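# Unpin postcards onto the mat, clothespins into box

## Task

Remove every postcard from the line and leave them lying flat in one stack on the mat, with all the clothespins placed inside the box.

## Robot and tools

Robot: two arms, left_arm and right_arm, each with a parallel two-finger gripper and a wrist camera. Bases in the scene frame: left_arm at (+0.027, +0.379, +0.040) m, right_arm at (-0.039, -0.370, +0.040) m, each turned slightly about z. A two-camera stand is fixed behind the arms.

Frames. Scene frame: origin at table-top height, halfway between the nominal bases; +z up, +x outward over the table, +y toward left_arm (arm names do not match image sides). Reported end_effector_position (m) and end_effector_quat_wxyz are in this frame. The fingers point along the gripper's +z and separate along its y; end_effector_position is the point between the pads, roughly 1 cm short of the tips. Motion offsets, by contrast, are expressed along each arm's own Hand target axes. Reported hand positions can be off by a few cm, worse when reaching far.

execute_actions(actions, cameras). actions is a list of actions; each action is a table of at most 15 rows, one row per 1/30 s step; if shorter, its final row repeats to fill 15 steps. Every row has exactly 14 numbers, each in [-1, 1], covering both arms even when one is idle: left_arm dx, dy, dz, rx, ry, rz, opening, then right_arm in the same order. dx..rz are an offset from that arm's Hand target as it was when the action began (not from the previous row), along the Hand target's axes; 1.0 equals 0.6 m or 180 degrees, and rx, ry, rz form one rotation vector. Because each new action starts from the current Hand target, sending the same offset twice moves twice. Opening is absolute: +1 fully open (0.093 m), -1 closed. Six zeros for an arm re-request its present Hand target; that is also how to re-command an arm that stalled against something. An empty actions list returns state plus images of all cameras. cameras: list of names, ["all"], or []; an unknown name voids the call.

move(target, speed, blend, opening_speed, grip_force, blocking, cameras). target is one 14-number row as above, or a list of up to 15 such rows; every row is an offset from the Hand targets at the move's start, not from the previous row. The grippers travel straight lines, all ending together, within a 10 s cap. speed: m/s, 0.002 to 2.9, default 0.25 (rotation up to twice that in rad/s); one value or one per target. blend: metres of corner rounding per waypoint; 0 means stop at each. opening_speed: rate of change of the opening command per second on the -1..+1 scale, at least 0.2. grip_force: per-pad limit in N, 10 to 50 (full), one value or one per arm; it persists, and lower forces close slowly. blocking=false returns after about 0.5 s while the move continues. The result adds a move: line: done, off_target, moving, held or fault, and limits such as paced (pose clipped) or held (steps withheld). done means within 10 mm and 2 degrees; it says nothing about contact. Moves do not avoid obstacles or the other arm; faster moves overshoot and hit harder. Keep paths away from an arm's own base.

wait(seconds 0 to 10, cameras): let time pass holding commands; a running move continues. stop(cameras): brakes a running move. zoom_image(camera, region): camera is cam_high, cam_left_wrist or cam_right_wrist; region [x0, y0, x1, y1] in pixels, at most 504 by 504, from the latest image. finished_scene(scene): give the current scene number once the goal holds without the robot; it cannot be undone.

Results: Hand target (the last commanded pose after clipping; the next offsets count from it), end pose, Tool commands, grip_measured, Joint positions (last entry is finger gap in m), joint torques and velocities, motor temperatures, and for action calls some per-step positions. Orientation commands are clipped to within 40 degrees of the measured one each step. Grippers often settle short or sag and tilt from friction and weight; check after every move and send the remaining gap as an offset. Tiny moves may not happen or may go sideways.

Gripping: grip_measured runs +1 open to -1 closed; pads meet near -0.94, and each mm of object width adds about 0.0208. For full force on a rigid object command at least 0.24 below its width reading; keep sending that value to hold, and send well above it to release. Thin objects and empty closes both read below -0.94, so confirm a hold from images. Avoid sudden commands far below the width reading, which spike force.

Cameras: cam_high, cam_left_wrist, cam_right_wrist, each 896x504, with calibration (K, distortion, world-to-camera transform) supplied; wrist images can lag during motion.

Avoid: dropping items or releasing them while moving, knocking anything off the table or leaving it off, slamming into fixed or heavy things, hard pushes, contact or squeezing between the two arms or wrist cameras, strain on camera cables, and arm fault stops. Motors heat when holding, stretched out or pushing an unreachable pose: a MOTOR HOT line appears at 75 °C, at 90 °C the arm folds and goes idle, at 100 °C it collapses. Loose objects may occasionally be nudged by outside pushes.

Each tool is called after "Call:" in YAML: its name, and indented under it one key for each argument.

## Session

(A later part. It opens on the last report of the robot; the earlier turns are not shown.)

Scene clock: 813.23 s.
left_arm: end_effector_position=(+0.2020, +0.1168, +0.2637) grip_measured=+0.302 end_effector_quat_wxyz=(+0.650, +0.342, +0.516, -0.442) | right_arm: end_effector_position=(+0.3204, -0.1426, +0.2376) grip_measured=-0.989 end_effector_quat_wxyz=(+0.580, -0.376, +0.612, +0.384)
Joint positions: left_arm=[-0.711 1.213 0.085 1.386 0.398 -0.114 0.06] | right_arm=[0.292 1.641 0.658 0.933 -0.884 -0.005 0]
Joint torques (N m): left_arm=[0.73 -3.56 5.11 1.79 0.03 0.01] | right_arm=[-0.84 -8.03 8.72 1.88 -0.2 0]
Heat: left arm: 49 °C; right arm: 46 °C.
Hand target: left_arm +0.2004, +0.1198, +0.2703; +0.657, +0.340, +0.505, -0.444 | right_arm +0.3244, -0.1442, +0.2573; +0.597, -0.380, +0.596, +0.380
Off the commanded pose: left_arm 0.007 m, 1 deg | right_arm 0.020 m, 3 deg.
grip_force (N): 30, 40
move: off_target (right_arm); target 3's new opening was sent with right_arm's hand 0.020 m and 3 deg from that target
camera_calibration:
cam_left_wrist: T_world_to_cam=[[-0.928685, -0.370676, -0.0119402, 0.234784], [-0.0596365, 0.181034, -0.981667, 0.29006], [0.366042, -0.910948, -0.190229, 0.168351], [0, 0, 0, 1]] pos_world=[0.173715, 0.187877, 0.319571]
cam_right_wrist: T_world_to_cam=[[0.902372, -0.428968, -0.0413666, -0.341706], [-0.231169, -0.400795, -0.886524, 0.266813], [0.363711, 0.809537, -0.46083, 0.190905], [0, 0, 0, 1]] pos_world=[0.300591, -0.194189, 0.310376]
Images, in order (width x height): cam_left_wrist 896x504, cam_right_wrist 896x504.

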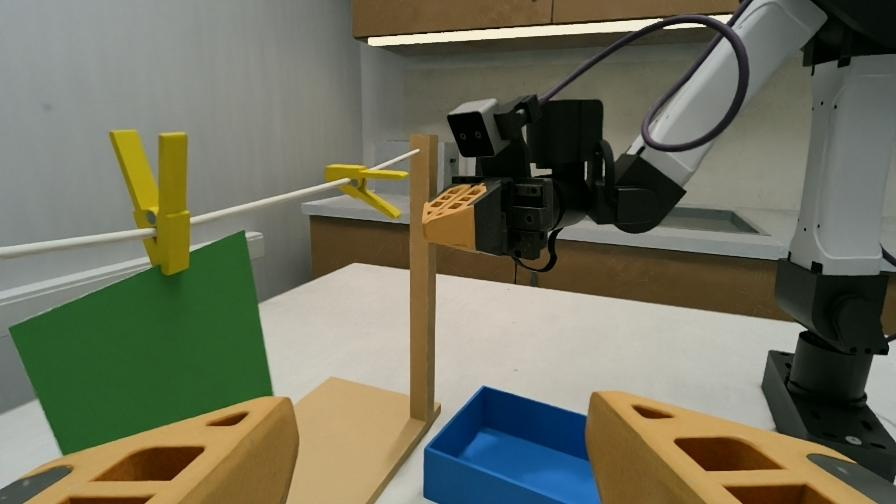

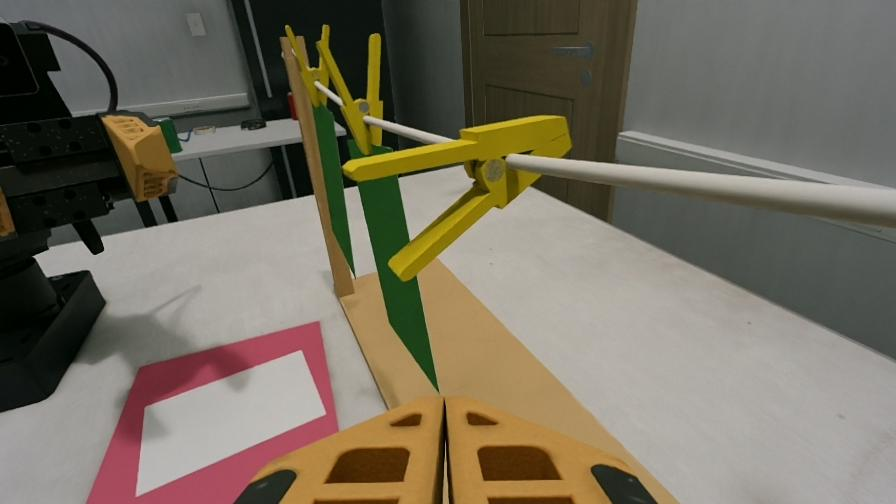

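Call:
move:
  target: [0,0,0,0,0,0,0.3,-0.038,0.061,-0.047,0.065,0.0657,-0.4967,0.3]
  speed: 0.25
  cameras: ["cam_left_wrist","cam_right_wrist"]

Scene clock: 836.57 s.
left_arm: end_effector_position=(+0.2020, +0.1168, +0.2637) grip_measured=+0.302 end_effector_quat_wxyz=(+0.650, +0.342, +0.516, -0.442) | right_arm: end_effector_position=(+0.2834, -0.1550, +0.2730) grip_measured=+0.299 end_effector_quat_wxyz=(+0.658, -0.670, +0.254, -0.231)
Joint positions: left_arm=[-0.711 1.213 0.085 1.386 0.398 -0.114 0.06] | right_arm=[0.42 1.255 0.496 0.728 -0.491 -1.561 0.06]
Joint torques (N m): left_arm=[0.59 -3.62 5.19 1.8 -0.02 0] | right_arm=[0.7 -5.3 6.24 2.23 -0.06 -0.06]
Heat: left arm: 49 °C; right arm: 46 °C.
Hand target: left_arm +0.2004, +0.1198, +0.2703; +0.657, +0.340, +0.505, -0.444 | right_arm +0.2793, -0.1543, +0.2799; +0.664, -0.665, +0.242, -0.241
Off the commanded pose: left_arm 0.007 m, 1 deg | right_arm 0.008 m, 2 deg.
grip_force (N): 30, 40
move: done
camera_calibration:
cam_left_wrist: T_world_to_cam=[[-0.928685, -0.370676, -0.0119402, 0.234784], [-0.0596365, 0.181034, -0.981667, 0.29006], [0.366042, -0.910948, -0.190229, 0.168351], [0, 0, 0, 1]] pos_world=[0.173715, 0.187877, 0.319571]
cam_right_wrist: T_world_to_cam=[[0.0369326, -0.00569104, 0.999302, -0.285281], [0.411225, -0.911306, -0.0203881, -0.213002], [0.910785, 0.411691, -0.0313166, -0.103222], [0, 0, 0, 1]] pos_world=[0.192141, -0.153238, 0.277506]
Images, in order (width x height): cam_left_wrist 896x504, cam_right_wrist 896x504.

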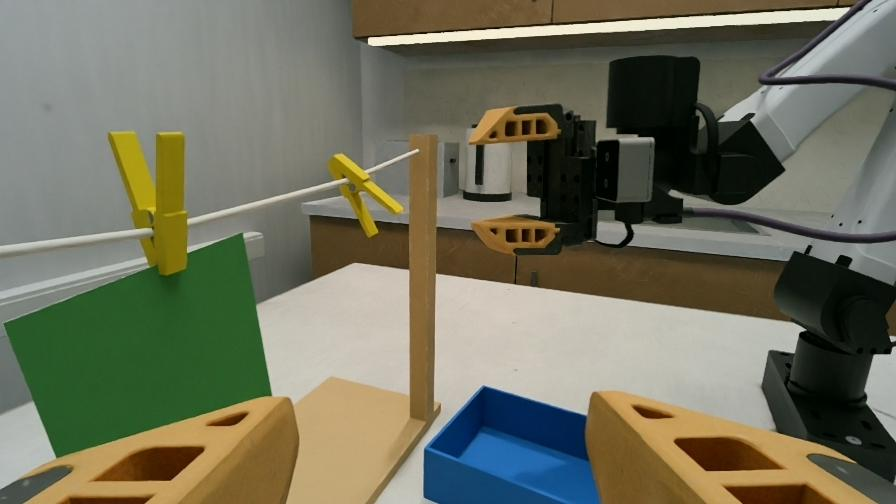

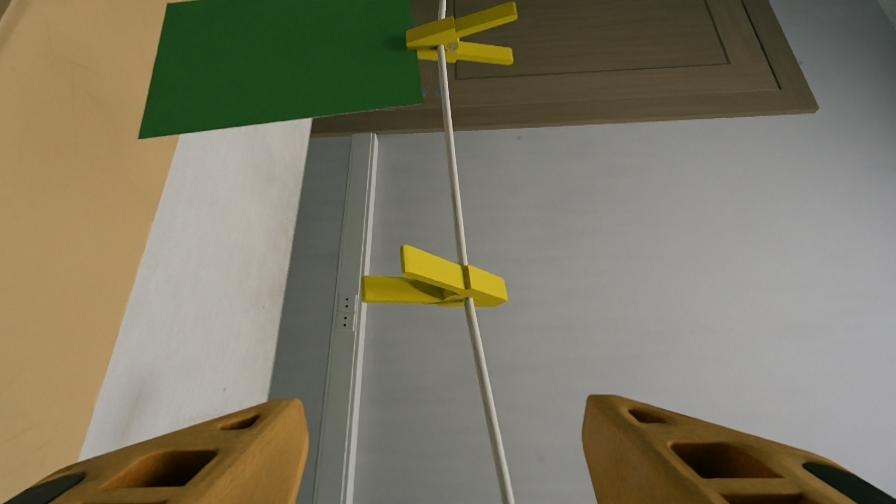

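Call:
move:
  target:
    - [0,0,0,0,0,0,0.3,0,0,0,0,0,0,-1]
    - [0,0,0,0,0,0,0.3,0.0683,0.0432,0.0863,0,0,0,-1]
  speed: 0.2
  cameras: ["cam_left_wrist","cam_right_wrist"]

Scene clock: 881.30 s.
left_arm: end_effector_position=(+0.2020, +0.1168, +0.2637) grip_measured=+0.302 end_effector_quat_wxyz=(+0.650, +0.342, +0.516, -0.442) | right_arm: end_effector_position=(+0.3373, -0.1424, +0.2405) grip_measured=-0.989 end_effector_quat_wxyz=(+0.654, -0.673, +0.257, -0.230)
Joint positions: left_arm=[-0.711 1.213 0.085 1.386 0.398 -0.114 0.06] | right_arm=[0.393 1.583 0.616 0.923 -0.515 -1.566 0]
Joint torques (N m): left_arm=[0.62 -3.63 5.08 1.78 0 0] | right_arm=[-0.66 -4.85 9.07 2.23 -0.23 -0.02]
Heat: left arm: 49 °C; right arm: 45 °C.
Hand target: left_arm +0.2004, +0.1198, +0.2703; +0.657, +0.340, +0.505, -0.444 | right_arm +0.3440, -0.1410, +0.2541; +0.664, -0.665, +0.242, -0.241
Off the commanded pose: left_arm 0.007 m, 1 deg | right_arm 0.015 m, 3 deg.
grip_force (N): 30, 40
move: off_target (right_arm)
camera_calibration:
cam_left_wrist: T_world_to_cam=[[-0.928685, -0.370676, -0.0119402, 0.234784], [-0.0596365, 0.181034, -0.981667, 0.29006], [0.366042, -0.910948, -0.190229, 0.168351], [0, 0, 0, 1]] pos_world=[0.173715, 0.187877, 0.319571]
cam_right_wrist: T_world_to_cam=[[0.0455594, 0.00150906, 0.99896, -0.256618], [0.408051, -0.912797, -0.017231, -0.224219], [0.911822, 0.408412, -0.0422022, -0.156793], [0, 0, 0, 1]] pos_world=[0.246152, -0.140243, 0.24587]
Images, in order (width x height): cam_left_wrist 896x504, cam_right_wrist 896x504.

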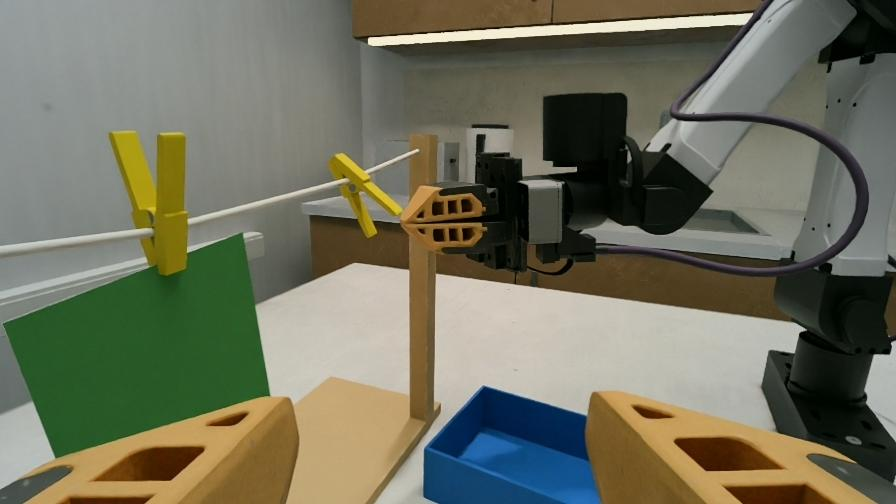

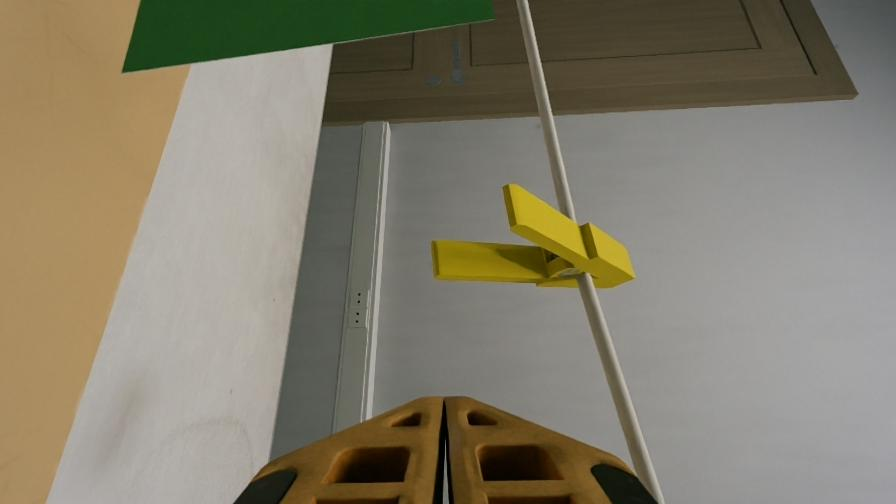

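Call:
move:
  target:
    - [0,0,0,0,0,0,0.3,0.0073,-0.0067,0.1236,0,0,0,-1]
    - [0,0,0,0,0,0,0.3,-0.0068,-0.0051,0.1118,0,0,0,-1]
    - [0,0,0,0,0,0,0.3,-0.0314,0.0006,0.0912,0,0,0,-1]
    - [0,0,0,0,0,0,0.3,-0.0514,-0.0077,0.0744,0,0,0,-1]
    - [0,0,0,0,0,0,0.3,-0.0669,-0.0262,0.0614,0,0,0,-1]
    - [0,0,0,0,0,0,0.3,-0.0728,-0.0409,0.0564,0,0,0,-1]
    - [0,0,0,0,0,0,0.3,-0.0728,-0.0409,-0.0186,0,0,0,0.2]
    - [0,0,0,0,0,0,0.3,-0.0643,-0.0767,-0.0116,0,0,0,0.2]
    - [0,0,0,0,0,0,0.3,-0.0643,-0.0767,0.0636,0,0,0,0.2]
    - [0,0,0,0,0,0,0.3,-0.0643,-0.0767,0.0636,0,0,0,-1]
  speed: [0.12,0.08,0.08,0.08,0.08,0.08,0.2,0.2,0.15,0.15]
  blend: [0.003,0.006,0.006,0.006,0.006,0.003,0,0.01,0,0]
  cameras: ["cam_left_wrist","cam_right_wrist"]

Call:
zoom_image:
  camera: "cam_left_wrist"
  region: [300, 110, 520, 270]

Scene clock: 902.20 s.
left_arm: end_effector_position=(+0.2020, +0.1168, +0.2637) grip_measured=+0.302 end_effector_quat_wxyz=(+0.650, +0.342, +0.516, -0.442) | right_arm: end_effector_position=(+0.3346, -0.0914, +0.2853) grip_measured=-0.989 end_effector_quat_wxyz=(+0.656, -0.673, +0.251, -0.232)
Joint positions: left_arm=[-0.711 1.213 0.085 1.386 0.398 -0.114 0.06] | right_arm=[0.551 1.54 0.782 0.724 -0.362 -1.566 0]
Joint torques (N m): left_arm=[0.62 -3.7 5.11 1.79 -0.01 0.01] | right_arm=[0.47 -5.64 10.13 2.09 -0.06 -0.02]
Heat: left arm: 48 °C; right arm: 46 °C.
Hand target: left_arm +0.2004, +0.1198, +0.2703; +0.657, +0.340, +0.505, -0.444 | right_arm +0.3388, -0.0869, +0.2999; +0.664, -0.665, +0.242, -0.241
Off the commanded pose: left_arm 0.007 m, 1 deg | right_arm 0.016 m, 2 deg.
grip_force (N): 30, 40
move: off_target (right_arm); blend cut to 0.0055 m at target 2, 0.005 m at target 5; target 10's new opening was sent with right_arm's hand 0.016 m and 2 deg from that target
camera_calibration:
cam_left_wrist: T_world_to_cam=[[-0.928685, -0.370676, -0.0119402, 0.234784], [-0.0596365, 0.181034, -0.981667, 0.29006], [0.366042, -0.910948, -0.190229, 0.168351], [0, 0, 0, 1]] pos_world=[0.173715, 0.187877, 0.319571]
cam_right_wrist: T_world_to_cam=[[0.0330863, 0.00251433, 0.999449, -0.297265], [0.413145, -0.910594, -0.0113862, -0.178985], [0.910064, 0.413294, -0.0311669, -0.175431], [0, 0, 0, 1]] pos_world=[0.243435, -0.0897308, 0.289595]
Images, in order (width x height): cam_left_wrist 896x504, cam_right_wrist 896x504.

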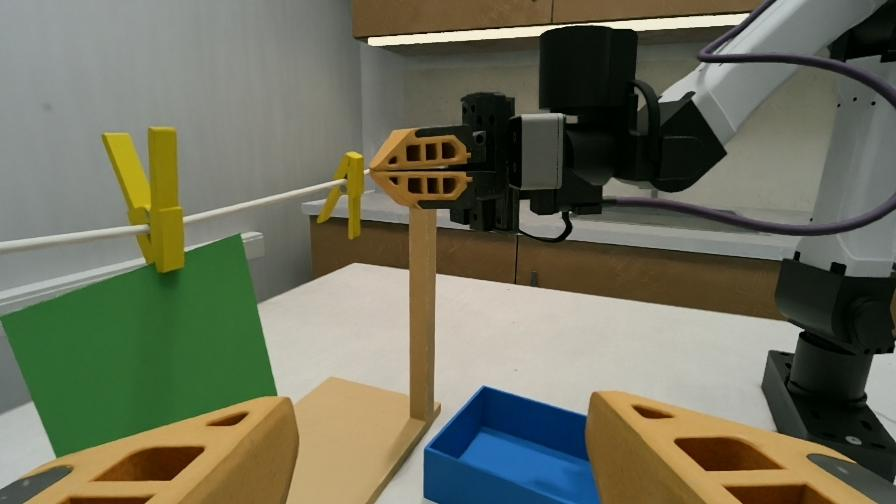

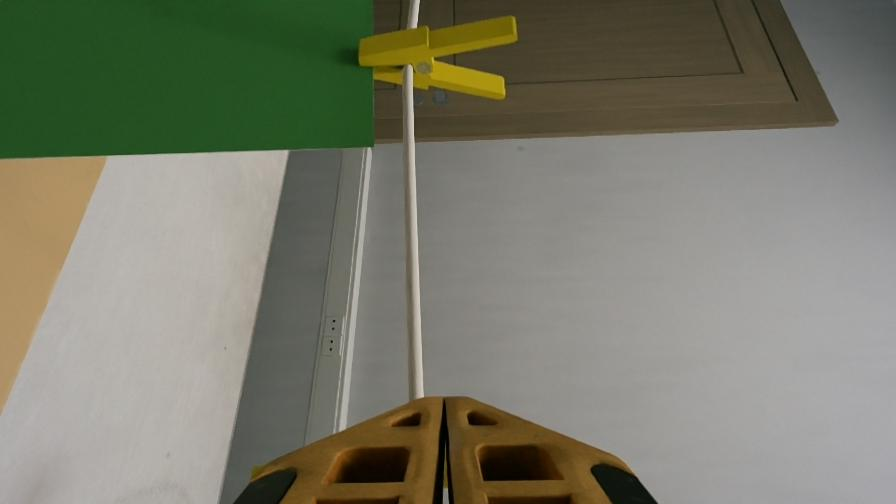

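Scaled by 2.291 from the camera's 896x504 image, which has a finer 1280x720 frame.

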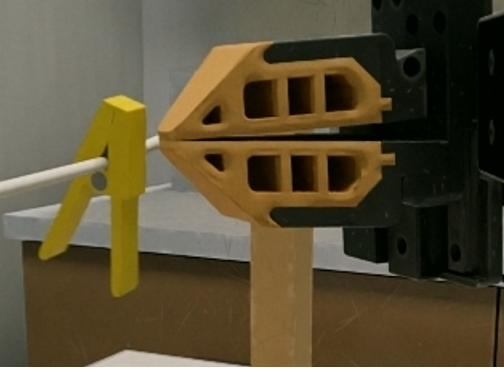

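Call:
move:
  target:
    - [0,0,0,0,0,0,0.3,0,0,-0.1167,0,0,0,-1]
    - [0,0,0,0,0,0,0.3,0.0637,0.0705,-0.0717,0,-0.0444,0,-1]
  speed: 0.2
  cameras: ["cam_left_wrist","cam_right_wrist"]

Call:
zoom_image:
  camera: "cam_left_wrist"
  region: [300, 110, 520, 270]

Scene clock: 941.60 s.
left_arm: end_effector_position=(+0.2020, +0.1168, +0.2637) grip_measured=+0.302 end_effector_quat_wxyz=(+0.650, +0.342, +0.516, -0.442) | right_arm: end_effector_position=(+0.3348, -0.1456, +0.2446) grip_measured=-0.989 end_effector_quat_wxyz=(+0.670, -0.688, +0.209, -0.185)
Joint positions: left_arm=[-0.711 1.213 0.085 1.386 0.398 -0.114 0.06] | right_arm=[0.32 1.61 0.661 0.903 -0.726 -1.576 0]
Joint torques (N m): left_arm=[0.58 -3.58 5.18 1.83 0 -0.01] | right_arm=[-0.55 -5.3 8.95 2.12 -0.23 0.07]
Heat: left arm: 48 °C; right arm: 49 °C.
Hand target: left_arm +0.2004, +0.1198, +0.2703; +0.657, +0.340, +0.505, -0.444 | right_arm +0.3406, -0.1445, +0.2576; +0.679, -0.680, +0.195, -0.194
Off the commanded pose: left_arm 0.007 m, 1 deg | right_arm 0.014 m, 2 deg.
grip_force (N): 30, 40
move: off_target (right_arm)
camera_calibration:
cam_left_wrist: T_world_to_cam=[[-0.928685, -0.370676, -0.0119402, 0.234784], [-0.0596365, 0.181034, -0.981667, 0.29006], [0.366042, -0.910948, -0.190229, 0.168351], [0, 0, 0, 1]] pos_world=[0.173715, 0.187877, 0.319571]
cam_right_wrist: T_world_to_cam=[[0.0418901, 0.00432122, 0.999113, -0.259023], [0.529928, -0.84784, -0.0185515, -0.257154], [0.847007, 0.530235, -0.037806, -0.114735], [0, 0, 0, 1]] pos_world=[0.244306, -0.15607, 0.249685]
Images, in order (width x height): cam_left_wrist 896x504, cam_right_wrist 896x504.

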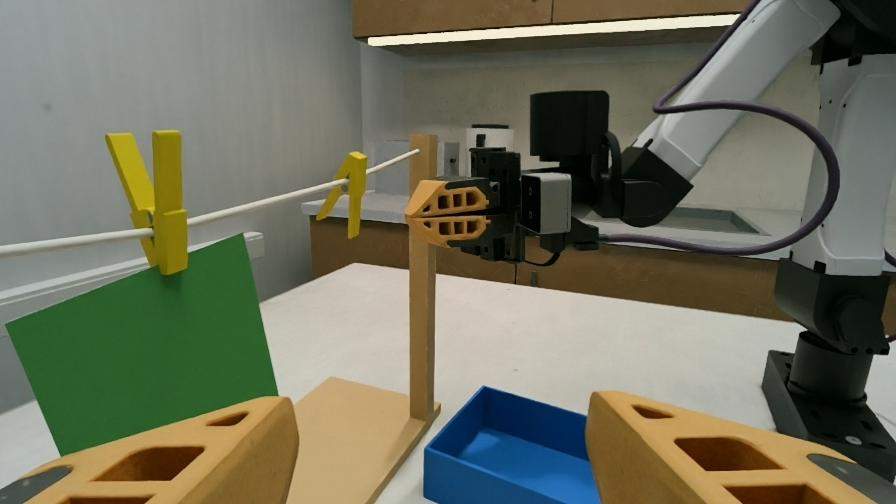

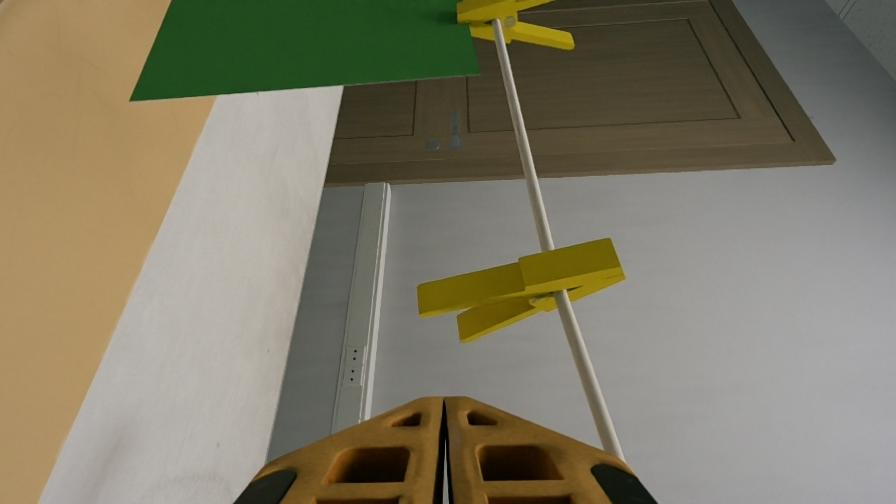

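Scaled by 2.291 from the camera's 896x504 image, which has a finer 1280x720 frame.

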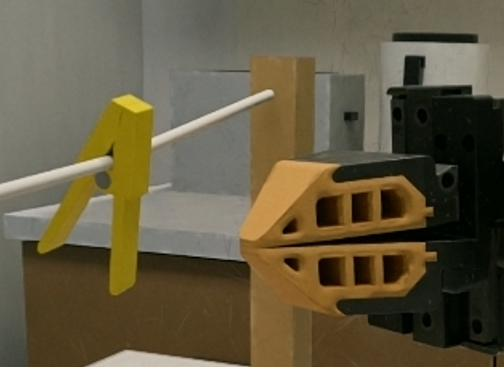

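Call:
move:
  target:
    - [0,0,0,0,0,0,0.3,0.0217,0.0035,0.02,0,0,0,-1]
    - [0,0,0,0,0,0,0.3,0.0217,0.0035,0.12,0,0,0,-1]
  speed: 0.1
  blend: [0.01,0]
  cameras: ["cam_left_wrist","cam_right_wrist"]

Call:
zoom_image:
  camera: "cam_left_wrist"
  region: [300, 110, 520, 270]

Scene clock: 957.23 s.
left_arm: end_effector_position=(+0.2020, +0.1168, +0.2637) grip_measured=+0.302 end_effector_quat_wxyz=(+0.650, +0.342, +0.516, -0.442) | right_arm: end_effector_position=(+0.3842, -0.0950, +0.2483) grip_measured=-0.989 end_effector_quat_wxyz=(+0.676, -0.684, +0.197, -0.191)
Joint positions: left_arm=[-0.711 1.213 0.085 1.386 0.398 -0.114 0.06] | right_arm=[0.415 1.833 0.92 0.896 -0.64 -1.576 0]
Joint torques (N m): left_arm=[0.62 -3.6 5.09 1.8 0.02 -0.02] | right_arm=[0.57 -6.99 9.36 1.88 -0.04 0.08]
Heat: left arm: 48 °C; right arm: 48 °C.
Hand target: left_arm +0.2004, +0.1198, +0.2703; +0.657, +0.340, +0.505, -0.444 | right_arm +0.3897, -0.0903, +0.2556; +0.680, -0.680, +0.195, -0.194
Off the commanded pose: left_arm 0.007 m, 1 deg | right_arm 0.010 m, 1 deg.
grip_force (N): 30, 40
move: done; blend cut to 0.0092 m at target 1
camera_calibration:
cam_left_wrist: T_world_to_cam=[[-0.928685, -0.370676, -0.0119402, 0.234784], [-0.0596365, 0.181034, -0.981667, 0.29006], [0.366042, -0.910948, -0.190229, 0.168351], [0, 0, 0, 1]] pos_world=[0.173715, 0.187877, 0.319571]
cam_right_wrist: T_world_to_cam=[[0.0139291, -0.00203405, 0.999901, -0.255033], [0.537197, -0.843407, -0.00919911, -0.245019], [0.843342, 0.537272, -0.0106552, -0.187823], [0, 0, 0, 1]] pos_world=[0.293575, -0.106257, 0.250752]
Images, in order (width x height): cam_left_wrist 896x504, cam_right_wrist 896x504.

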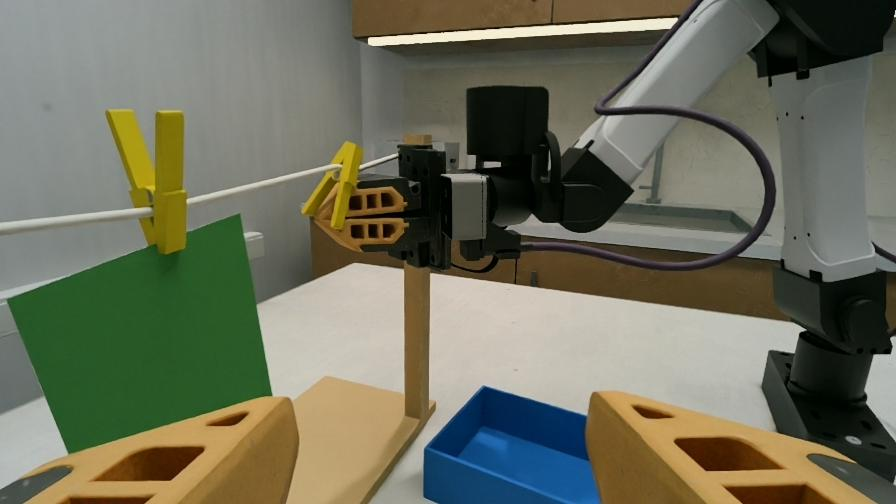

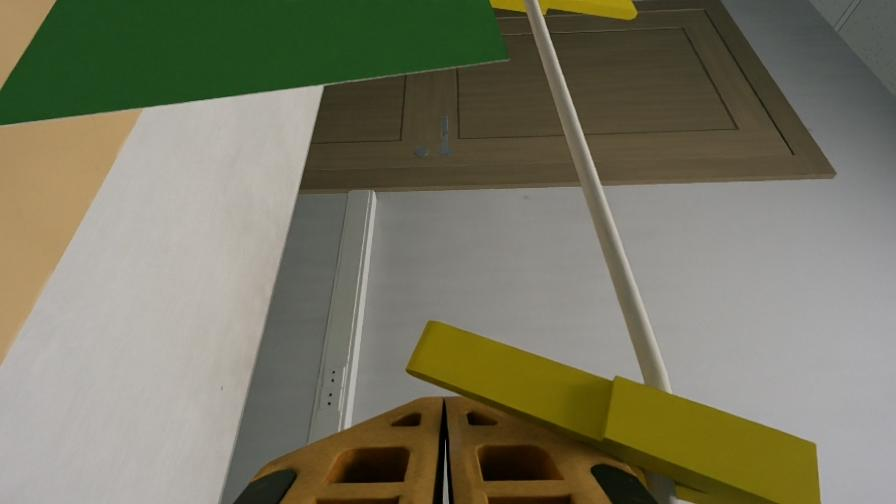

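Scaled by 2.291 from the camera's 896x504 image, which has a finer 1280x720 frame.

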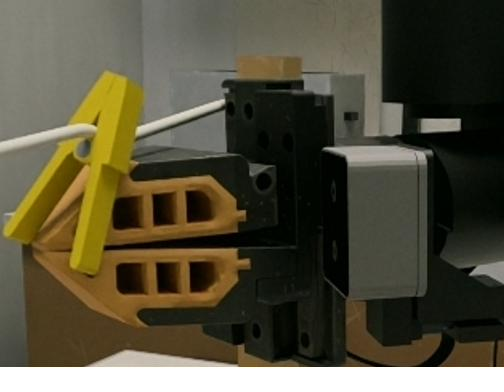

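Call:
move:
  target:
    - [0,0,0,0,0,0,0.3,0.0028,0.001,0.0215,0,0,0,-1]
    - [0,0,0,0,0,0,0.3,-0.0297,0.0127,0.0012,0,0,0,-1]
    - [0,0,0,0,0,0,0.3,-0.0578,0.0037,-0.0165,0,0,0,-1]
    - [0,0,0,0,0,0,0.3,-0.0785,-0.0207,-0.0293,0,0,0,-1]
    - [0,0,0,0,0,0,0.3,-0.0862,-0.054,-0.0342,0,0,0,-1]
    - [0,0,0,0,0,0,0.3,-0.0785,-0.0873,-0.0293,0,0,0,-1]
    - [0,0,0,0,0,0,0.3,-0.0578,-0.1117,-0.0165,0,0,0,-1]
    - [0,0,0,0,0,0,0.3,-0.0345,-0.1207,-0.0018,0,0,0,-1]
  speed: 0.07
  blend: [0.003,0.006,0.006,0.006,0.006,0.006,0.006,0]
  cameras: ["cam_left_wrist","cam_right_wrist"]

Call:
zoom_image:
  camera: "cam_left_wrist"
  region: [300, 80, 520, 240]

Scene clock: 975.83 s.
left_arm: end_effector_position=(+0.2020, +0.1168, +0.2637) grip_measured=+0.302 end_effector_quat_wxyz=(+0.650, +0.342, +0.516, -0.442) | right_arm: end_effector_position=(+0.3669, -0.0806, +0.3167) grip_measured=-0.989 end_effector_quat_wxyz=(+0.673, -0.685, +0.201, -0.192)
Joint positions: left_arm=[-0.711 1.213 0.085 1.386 0.398 -0.114 0.06] | right_arm=[0.474 1.651 1.024 0.603 -0.574 -1.576 0]
Joint torques (N m): left_arm=[0.61 -3.38 5.09 1.8 0.02 0.03] | right_arm=[-0.69 -6.5 10.13 1.98 -0.21 0.08]
Heat: left arm: 48 °C; right arm: 48 °C.
Hand target: left_arm +0.2004, +0.1198, +0.2703; +0.657, +0.340, +0.505, -0.444 | right_arm +0.3716, -0.0802, +0.3279; +0.679, -0.680, +0.195, -0.194
Off the commanded pose: left_arm 0.007 m, 1 deg | right_arm 0.012 m, 1 deg.
grip_force (N): 30, 40
move: off_target (right_arm)
camera_calibration:
cam_left_wrist: T_world_to_cam=[[-0.928685, -0.370676, -0.0119402, 0.234784], [-0.0596365, 0.181034, -0.981667, 0.29006], [0.366042, -0.910948, -0.190229, 0.168351], [0, 0, 0, 1]] pos_world=[0.173715, 0.187877, 0.319571]
cam_right_wrist: T_world_to_cam=[[0.0200235, 0.00187475, 0.999798, -0.325028], [0.531678, -0.846898, -0.00906014, -0.221212], [0.84671, 0.531752, -0.0179546, -0.179722], [0, 0, 0, 1]] pos_world=[0.276294, -0.0911674, 0.319731]
Images, in order (width x height): cam_left_wrist 896x504, cam_right_wrist 896x504.

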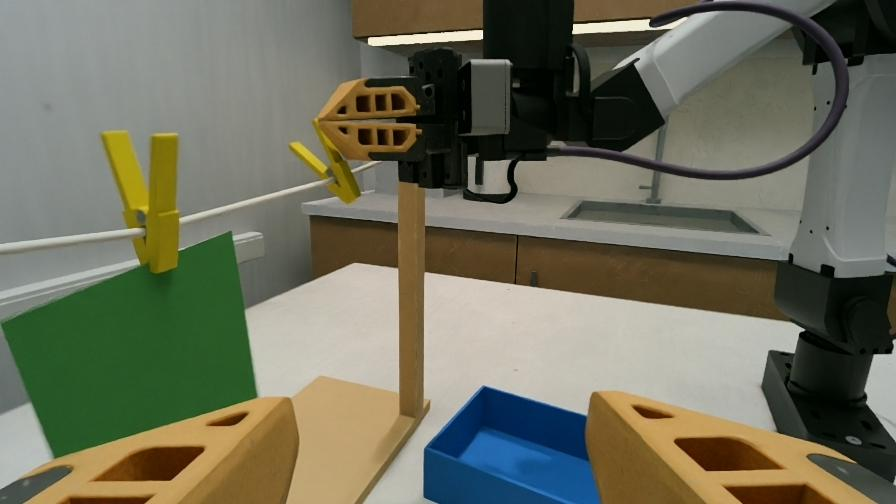

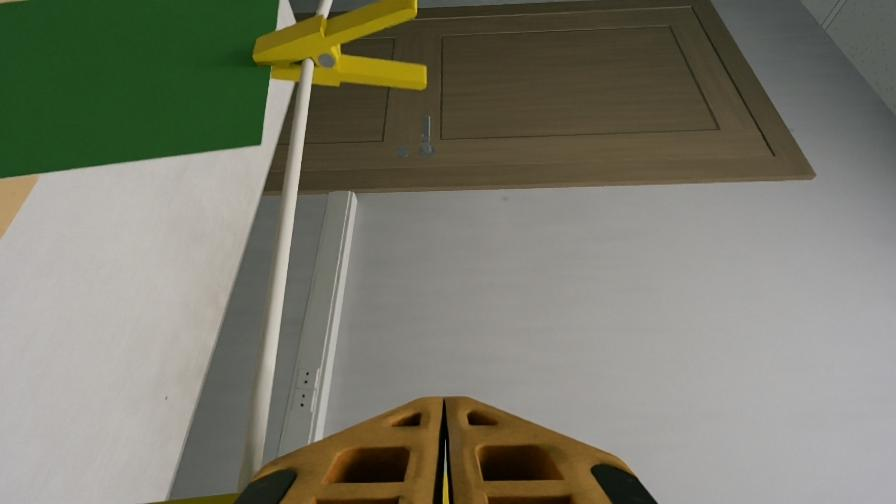

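Scaled by 2.291 from the camera's 896x504 image, which has a finer 1280x720 frame.

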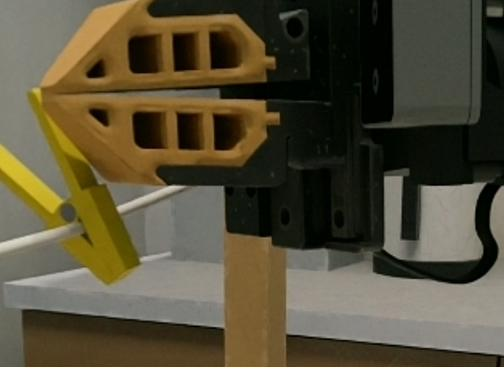

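Call:
move:
  target: [0,0,0,0,0,0,0.3,0,0,-0.13,0,0,0,-1]
  speed: 0.1
  cameras: ["cam_left_wrist","cam_right_wrist"]

Call:
zoom_image:
  camera: "cam_left_wrist"
  region: [250, 80, 470, 240]

Scene clock: 998.37 s.
left_arm: end_effector_position=(+0.2020, +0.1168, +0.2637) grip_measured=+0.302 end_effector_quat_wxyz=(+0.650, +0.342, +0.516, -0.442) | right_arm: end_effector_position=(+0.3353, -0.1433, +0.3242) grip_measured=-0.989 end_effector_quat_wxyz=(+0.677, -0.682, +0.198, -0.195)
Joint positions: left_arm=[-0.711 1.213 0.085 1.386 0.398 -0.114 0.06] | right_arm=[0.326 1.447 0.842 0.595 -0.722 -1.576 0]
Joint torques (N m): left_arm=[0.68 -3.64 5.12 1.79 0.03 -0.01] | right_arm=[-0.72 -7.47 6.37 1.87 -0.23 0.07]
Heat: left arm: 48 °C; right arm: 51 °C.
Hand target: left_arm +0.2004, +0.1198, +0.2703; +0.657, +0.340, +0.505, -0.444 | right_arm +0.3303, -0.1464, +0.3280; +0.679, -0.680, +0.195, -0.194
Off the commanded pose: left_arm 0.007 m, 1 deg | right_arm 0.007 m, 0 deg.
grip_force (N): 30, 40
move: done
camera_calibration:
cam_left_wrist: T_world_to_cam=[[-0.928685, -0.370676, -0.0119402, 0.234784], [-0.0596365, 0.181034, -0.981667, 0.29006], [0.366042, -0.910948, -0.190229, 0.168351], [0, 0, 0, 1]] pos_world=[0.173715, 0.187877, 0.319571]
cam_right_wrist: T_world_to_cam=[[0.00743334, -0.00552893, 0.999957, -0.328629], [0.53208, -0.84665, -0.00863657, -0.257737], [0.846661, 0.532121, -0.0033516, -0.124146], [0, 0, 0, 1]] pos_world=[0.244689, -0.153969, 0.325973]
Images, in order (width x height): cam_left_wrist 896x504, cam_right_wrist 896x504.

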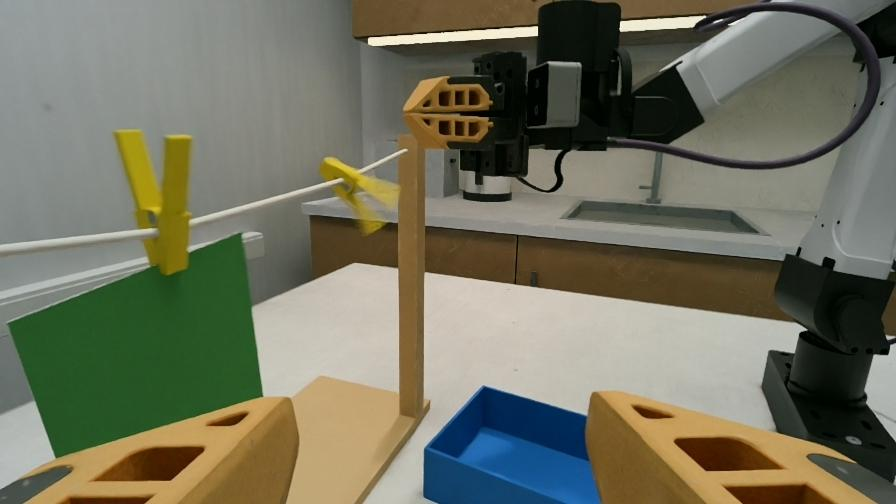

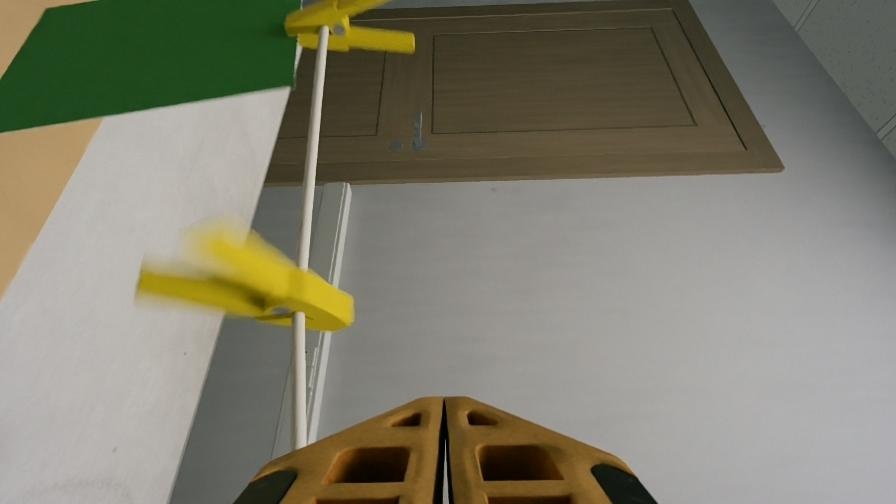

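Scaled by 2.291 from the camera's 896x504 image, which has a finer 1280x720 frame.

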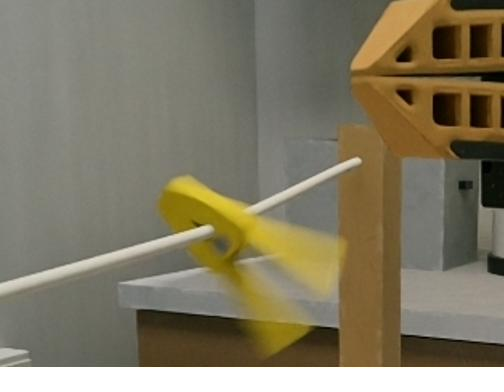

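Call:
move:
  target: [0,0,0,0,0,0,0.3,0.0308,0.0583,0.024,-0.001,0.0117,-0.0856,0.43]
  speed: 0.12
  cameras: ["cam_left_wrist","cam_right_wrist"]

Call:
zoom_image:
  camera: "cam_left_wrist"
  region: [250, 80, 470, 240]

Scene clock: 1032.97 s.
left_arm: end_effector_position=(+0.2020, +0.1168, +0.2637) grip_measured=+0.302 end_effector_quat_wxyz=(+0.650, +0.342, +0.516, -0.442) | right_arm: end_effector_position=(+0.3515, -0.1413, +0.2956) grip_measured=+0.428 end_effector_quat_wxyz=(+0.645, -0.699, +0.115, -0.287)
Joint positions: left_arm=[-0.711 1.213 0.085 1.386 0.398 -0.114 0.06] | right_arm=[0.326 1.555 0.812 0.739 -0.702 -1.829 0.066]
Joint torques (N m): left_arm=[0.57 -3.63 5.2 1.83 0.01 -0.02] | right_arm=[-0.58 -5.45 6.23 2.13 -0.04 -0.08]
Heat: left arm: 48 °C; right arm: 45 °C.
Hand target: left_arm +0.2004, +0.1198, +0.2703; +0.657, +0.340, +0.505, -0.444 | right_arm +0.3536, -0.1439, +0.2930; -0.643, +0.697, -0.115, +0.296
Off the commanded pose: left_arm 0.007 m, 1 deg | right_arm 0.004 m, 1 deg.
grip_force (N): 30, 40
move: done
camera_calibration:
cam_left_wrist: T_world_to_cam=[[-0.928685, -0.370676, -0.0119402, 0.234784], [-0.0596365, 0.181034, -0.981667, 0.29006], [0.366042, -0.910948, -0.190229, 0.168351], [0, 0, 0, 1]] pos_world=[0.173715, 0.187877, 0.319571]
cam_right_wrist: T_world_to_cam=[[-0.207751, 0.130802, 0.969397, -0.196293], [0.492985, -0.841957, 0.219258, -0.317828], [0.84487, 0.523449, 0.110434, -0.173221], [0, 0, 0, 1]] pos_world=[0.262254, -0.15125, 0.279102]
Images, in order (width x height): cam_left_wrist 896x504, cam_right_wrist 896x504.

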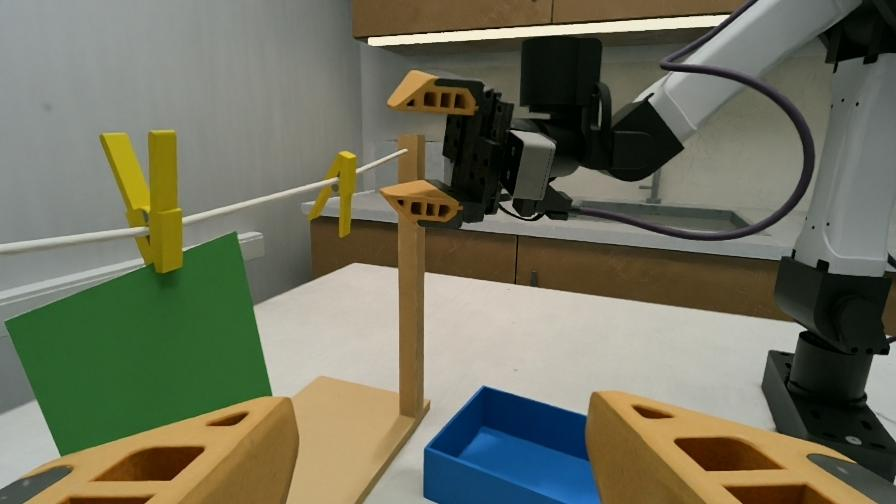

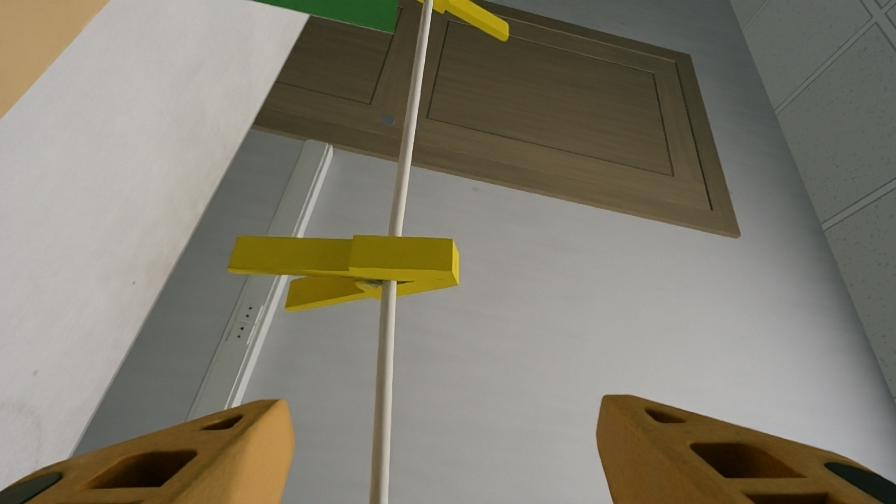

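Scaled by 2.291 from the camera's 896x504 image, which has a finer 1280x720 frame.

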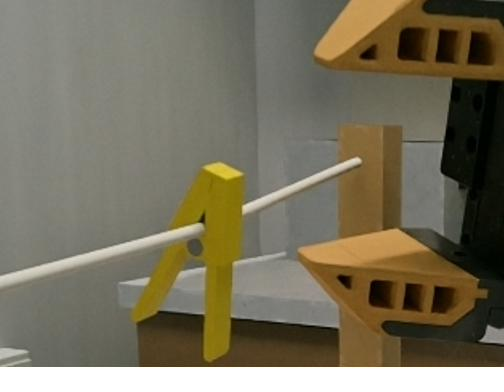

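Call:
move:
  target:
    - [0,0,0,0,0,0,0.3,0.0257,-0.0121,0.0146,0,0,0,0.43]
    - [0,0,0,0,0,0,0.3,0.0257,-0.012,0.131,0,0,0,0.43]
  speed: 0.1
  blend: [0.008,0]
  cameras: ["cam_left_wrist","cam_right_wrist"]

Call:
zoom_image:
  camera: "cam_left_wrist"
  region: [250, 80, 470, 240]

Scene clock: 1060.67 s.
left_arm: end_effector_position=(+0.2020, +0.1168, +0.2637) grip_measured=+0.302 end_effector_quat_wxyz=(+0.650, +0.342, +0.516, -0.442) | right_arm: end_effector_position=(+0.4014, -0.0891, +0.2915) grip_measured=+0.428 end_effector_quat_wxyz=(-0.640, +0.705, -0.122, +0.280)
Joint positions: left_arm=[-0.711 1.213 0.085 1.386 0.398 -0.114 0.06] | right_arm=[0.423 1.785 1.075 0.681 -0.603 -1.829 0.066]
Joint torques (N m): left_arm=[0.59 -3.6 5.15 1.82 -0.01 0] | right_arm=[0.32 -7.21 10.37 2 0.02 -0.07]
Heat: left arm: 48 °C; right arm: 45 °C.
Hand target: left_arm +0.2004, +0.1198, +0.2703; +0.657, +0.340, +0.505, -0.444 | right_arm +0.4083, -0.0860, +0.3042; -0.643, +0.697, -0.114, +0.296
Off the commanded pose: left_arm 0.007 m, 1 deg | right_arm 0.015 m, 2 deg.
grip_force (N): 30, 40
move: off_target (right_arm)
camera_calibration:
cam_left_wrist: T_world_to_cam=[[-0.928685, -0.370676, -0.0119402, 0.234784], [-0.0596365, 0.181034, -0.981667, 0.29006], [0.366042, -0.910948, -0.190229, 0.168351], [0, 0, 0, 1]] pos_world=[0.173715, 0.187877, 0.319571]
cam_right_wrist: T_world_to_cam=[[-0.185226, 0.140841, 0.972551, -0.19783], [0.496343, -0.840753, 0.216285, -0.29796], [0.848136, 0.52278, 0.0858238, -0.236425], [0, 0, 0, 1]] pos_world=[0.311767, -0.0990497, 0.277135]
Images, in order (width x height): cam_left_wrist 896x504, cam_right_wrist 896x504.

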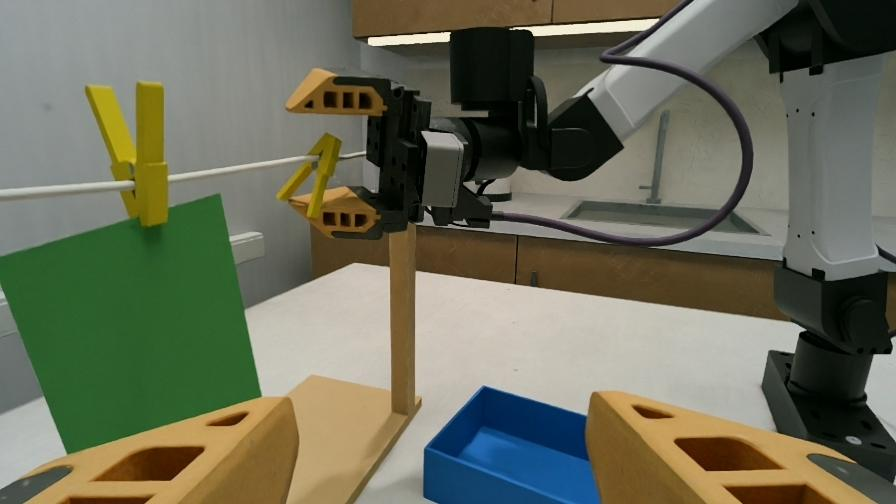

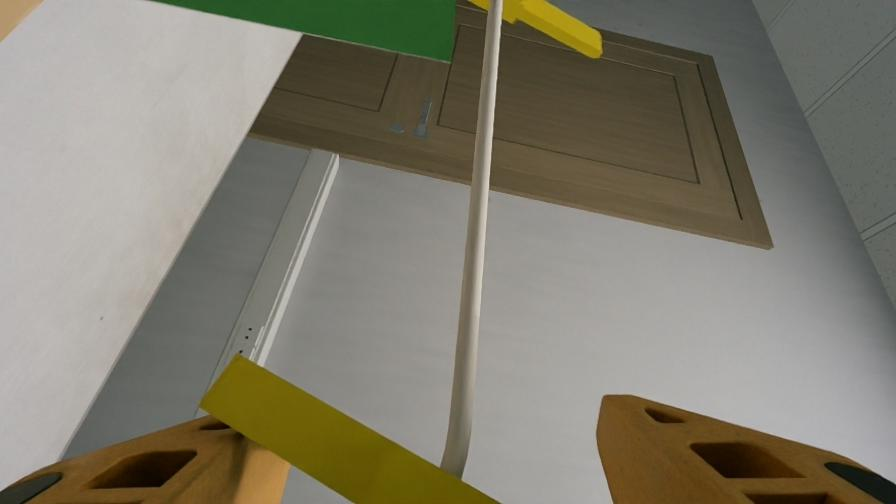

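Scaled by 2.291 from the camera's 896x504 image, which has a finer 1280x720 frame.

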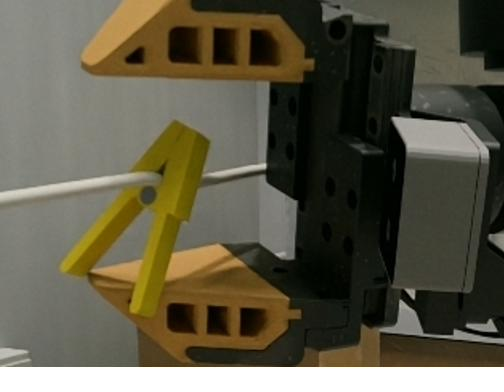

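Call:
move:
  target:
    - [0,0,0,0,0,0,0.3,0,0.01,0,0,0,0,0.43]
    - [0,0,0,0,0,0,0.3,0,0.01,-0.13,0,0,0,0.43]
    - [0,0,0,0,0,0,0.3,0,0.01,-0.13,0,0,0.0856,-1]
  speed: 0.12
  cameras: ["cam_left_wrist","cam_right_wrist"]

Call:
zoom_image:
  camera: "cam_left_wrist"
  region: [250, 80, 470, 240]

Scene clock: 1096.53 s.
left_arm: end_effector_position=(+0.2020, +0.1168, +0.2637) grip_measured=+0.302 end_effector_quat_wxyz=(+0.650, +0.342, +0.516, -0.442) | right_arm: end_effector_position=(+0.3703, -0.1478, +0.2863) grip_measured=-0.989 end_effector_quat_wxyz=(+0.667, -0.685, +0.212, -0.203)
Joint positions: left_arm=[-0.711 1.213 0.085 1.386 0.398 -0.114 0.06] | right_arm=[0.296 1.617 0.863 0.716 -0.719 -1.591 0]
Joint torques (N m): left_arm=[0.75 -3.52 5.09 1.8 0.01 0.01] | right_arm=[-0.88 -8.91 6.22 2.11 -0.22 0.23]
Heat: left arm: 48 °C; right arm: 50 °C.
Hand target: left_arm +0.2004, +0.1198, +0.2703; +0.657, +0.340, +0.505, -0.444 | right_arm +0.3660, -0.1516, +0.2983; +0.676, -0.676, +0.207, -0.207
Off the commanded pose: left_arm 0.007 m, 1 deg | right_arm 0.013 m, 2 deg.
grip_force (N): 30, 40
move: off_target (right_arm); target 3's new opening was sent with right_arm's hand 0.013 m and 2 deg from that target
camera_calibration:
cam_left_wrist: T_world_to_cam=[[-0.928685, -0.370676, -0.0119402, 0.234784], [-0.0596365, 0.181034, -0.981667, 0.29006], [0.366042, -0.910948, -0.190229, 0.168351], [0, 0, 0, 1]] pos_world=[0.173715, 0.187877, 0.319571]
cam_right_wrist: T_world_to_cam=[[0.0214916, 0.00983055, 0.999721, -0.293903], [0.503456, -0.864018, -0.00232695, -0.274186], [0.863753, 0.503366, -0.0235184, -0.156322], [0, 0, 0, 1]] pos_world=[0.279381, -0.155325, 0.289506]
Images, in order (width x height): cam_left_wrist 896x504, cam_right_wrist 896x504.

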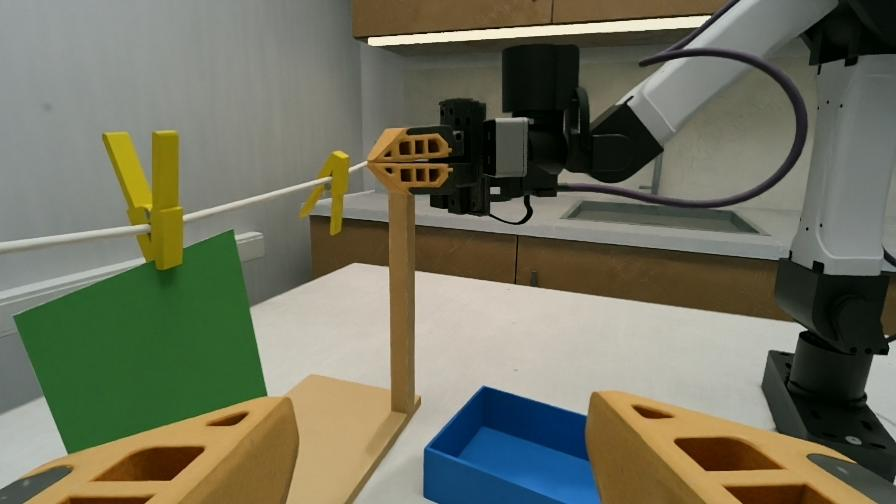

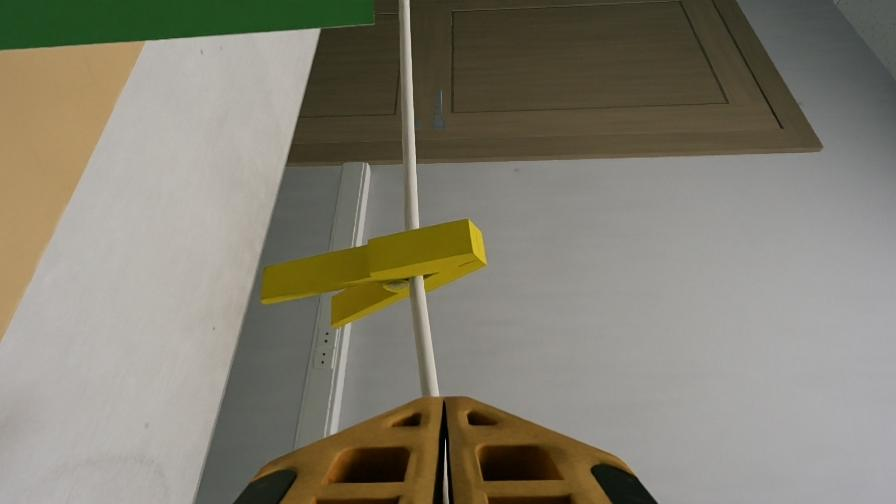

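Scaled by 2.291 from the camera's 896x504 image, which has a finer 1280x720 frame.

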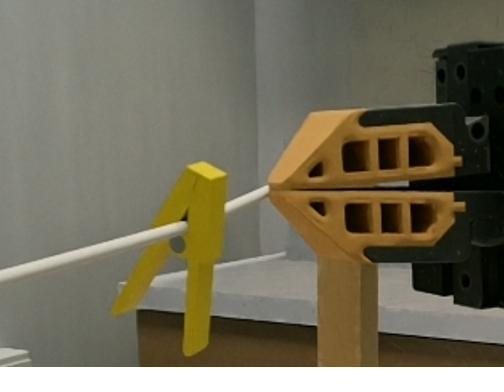

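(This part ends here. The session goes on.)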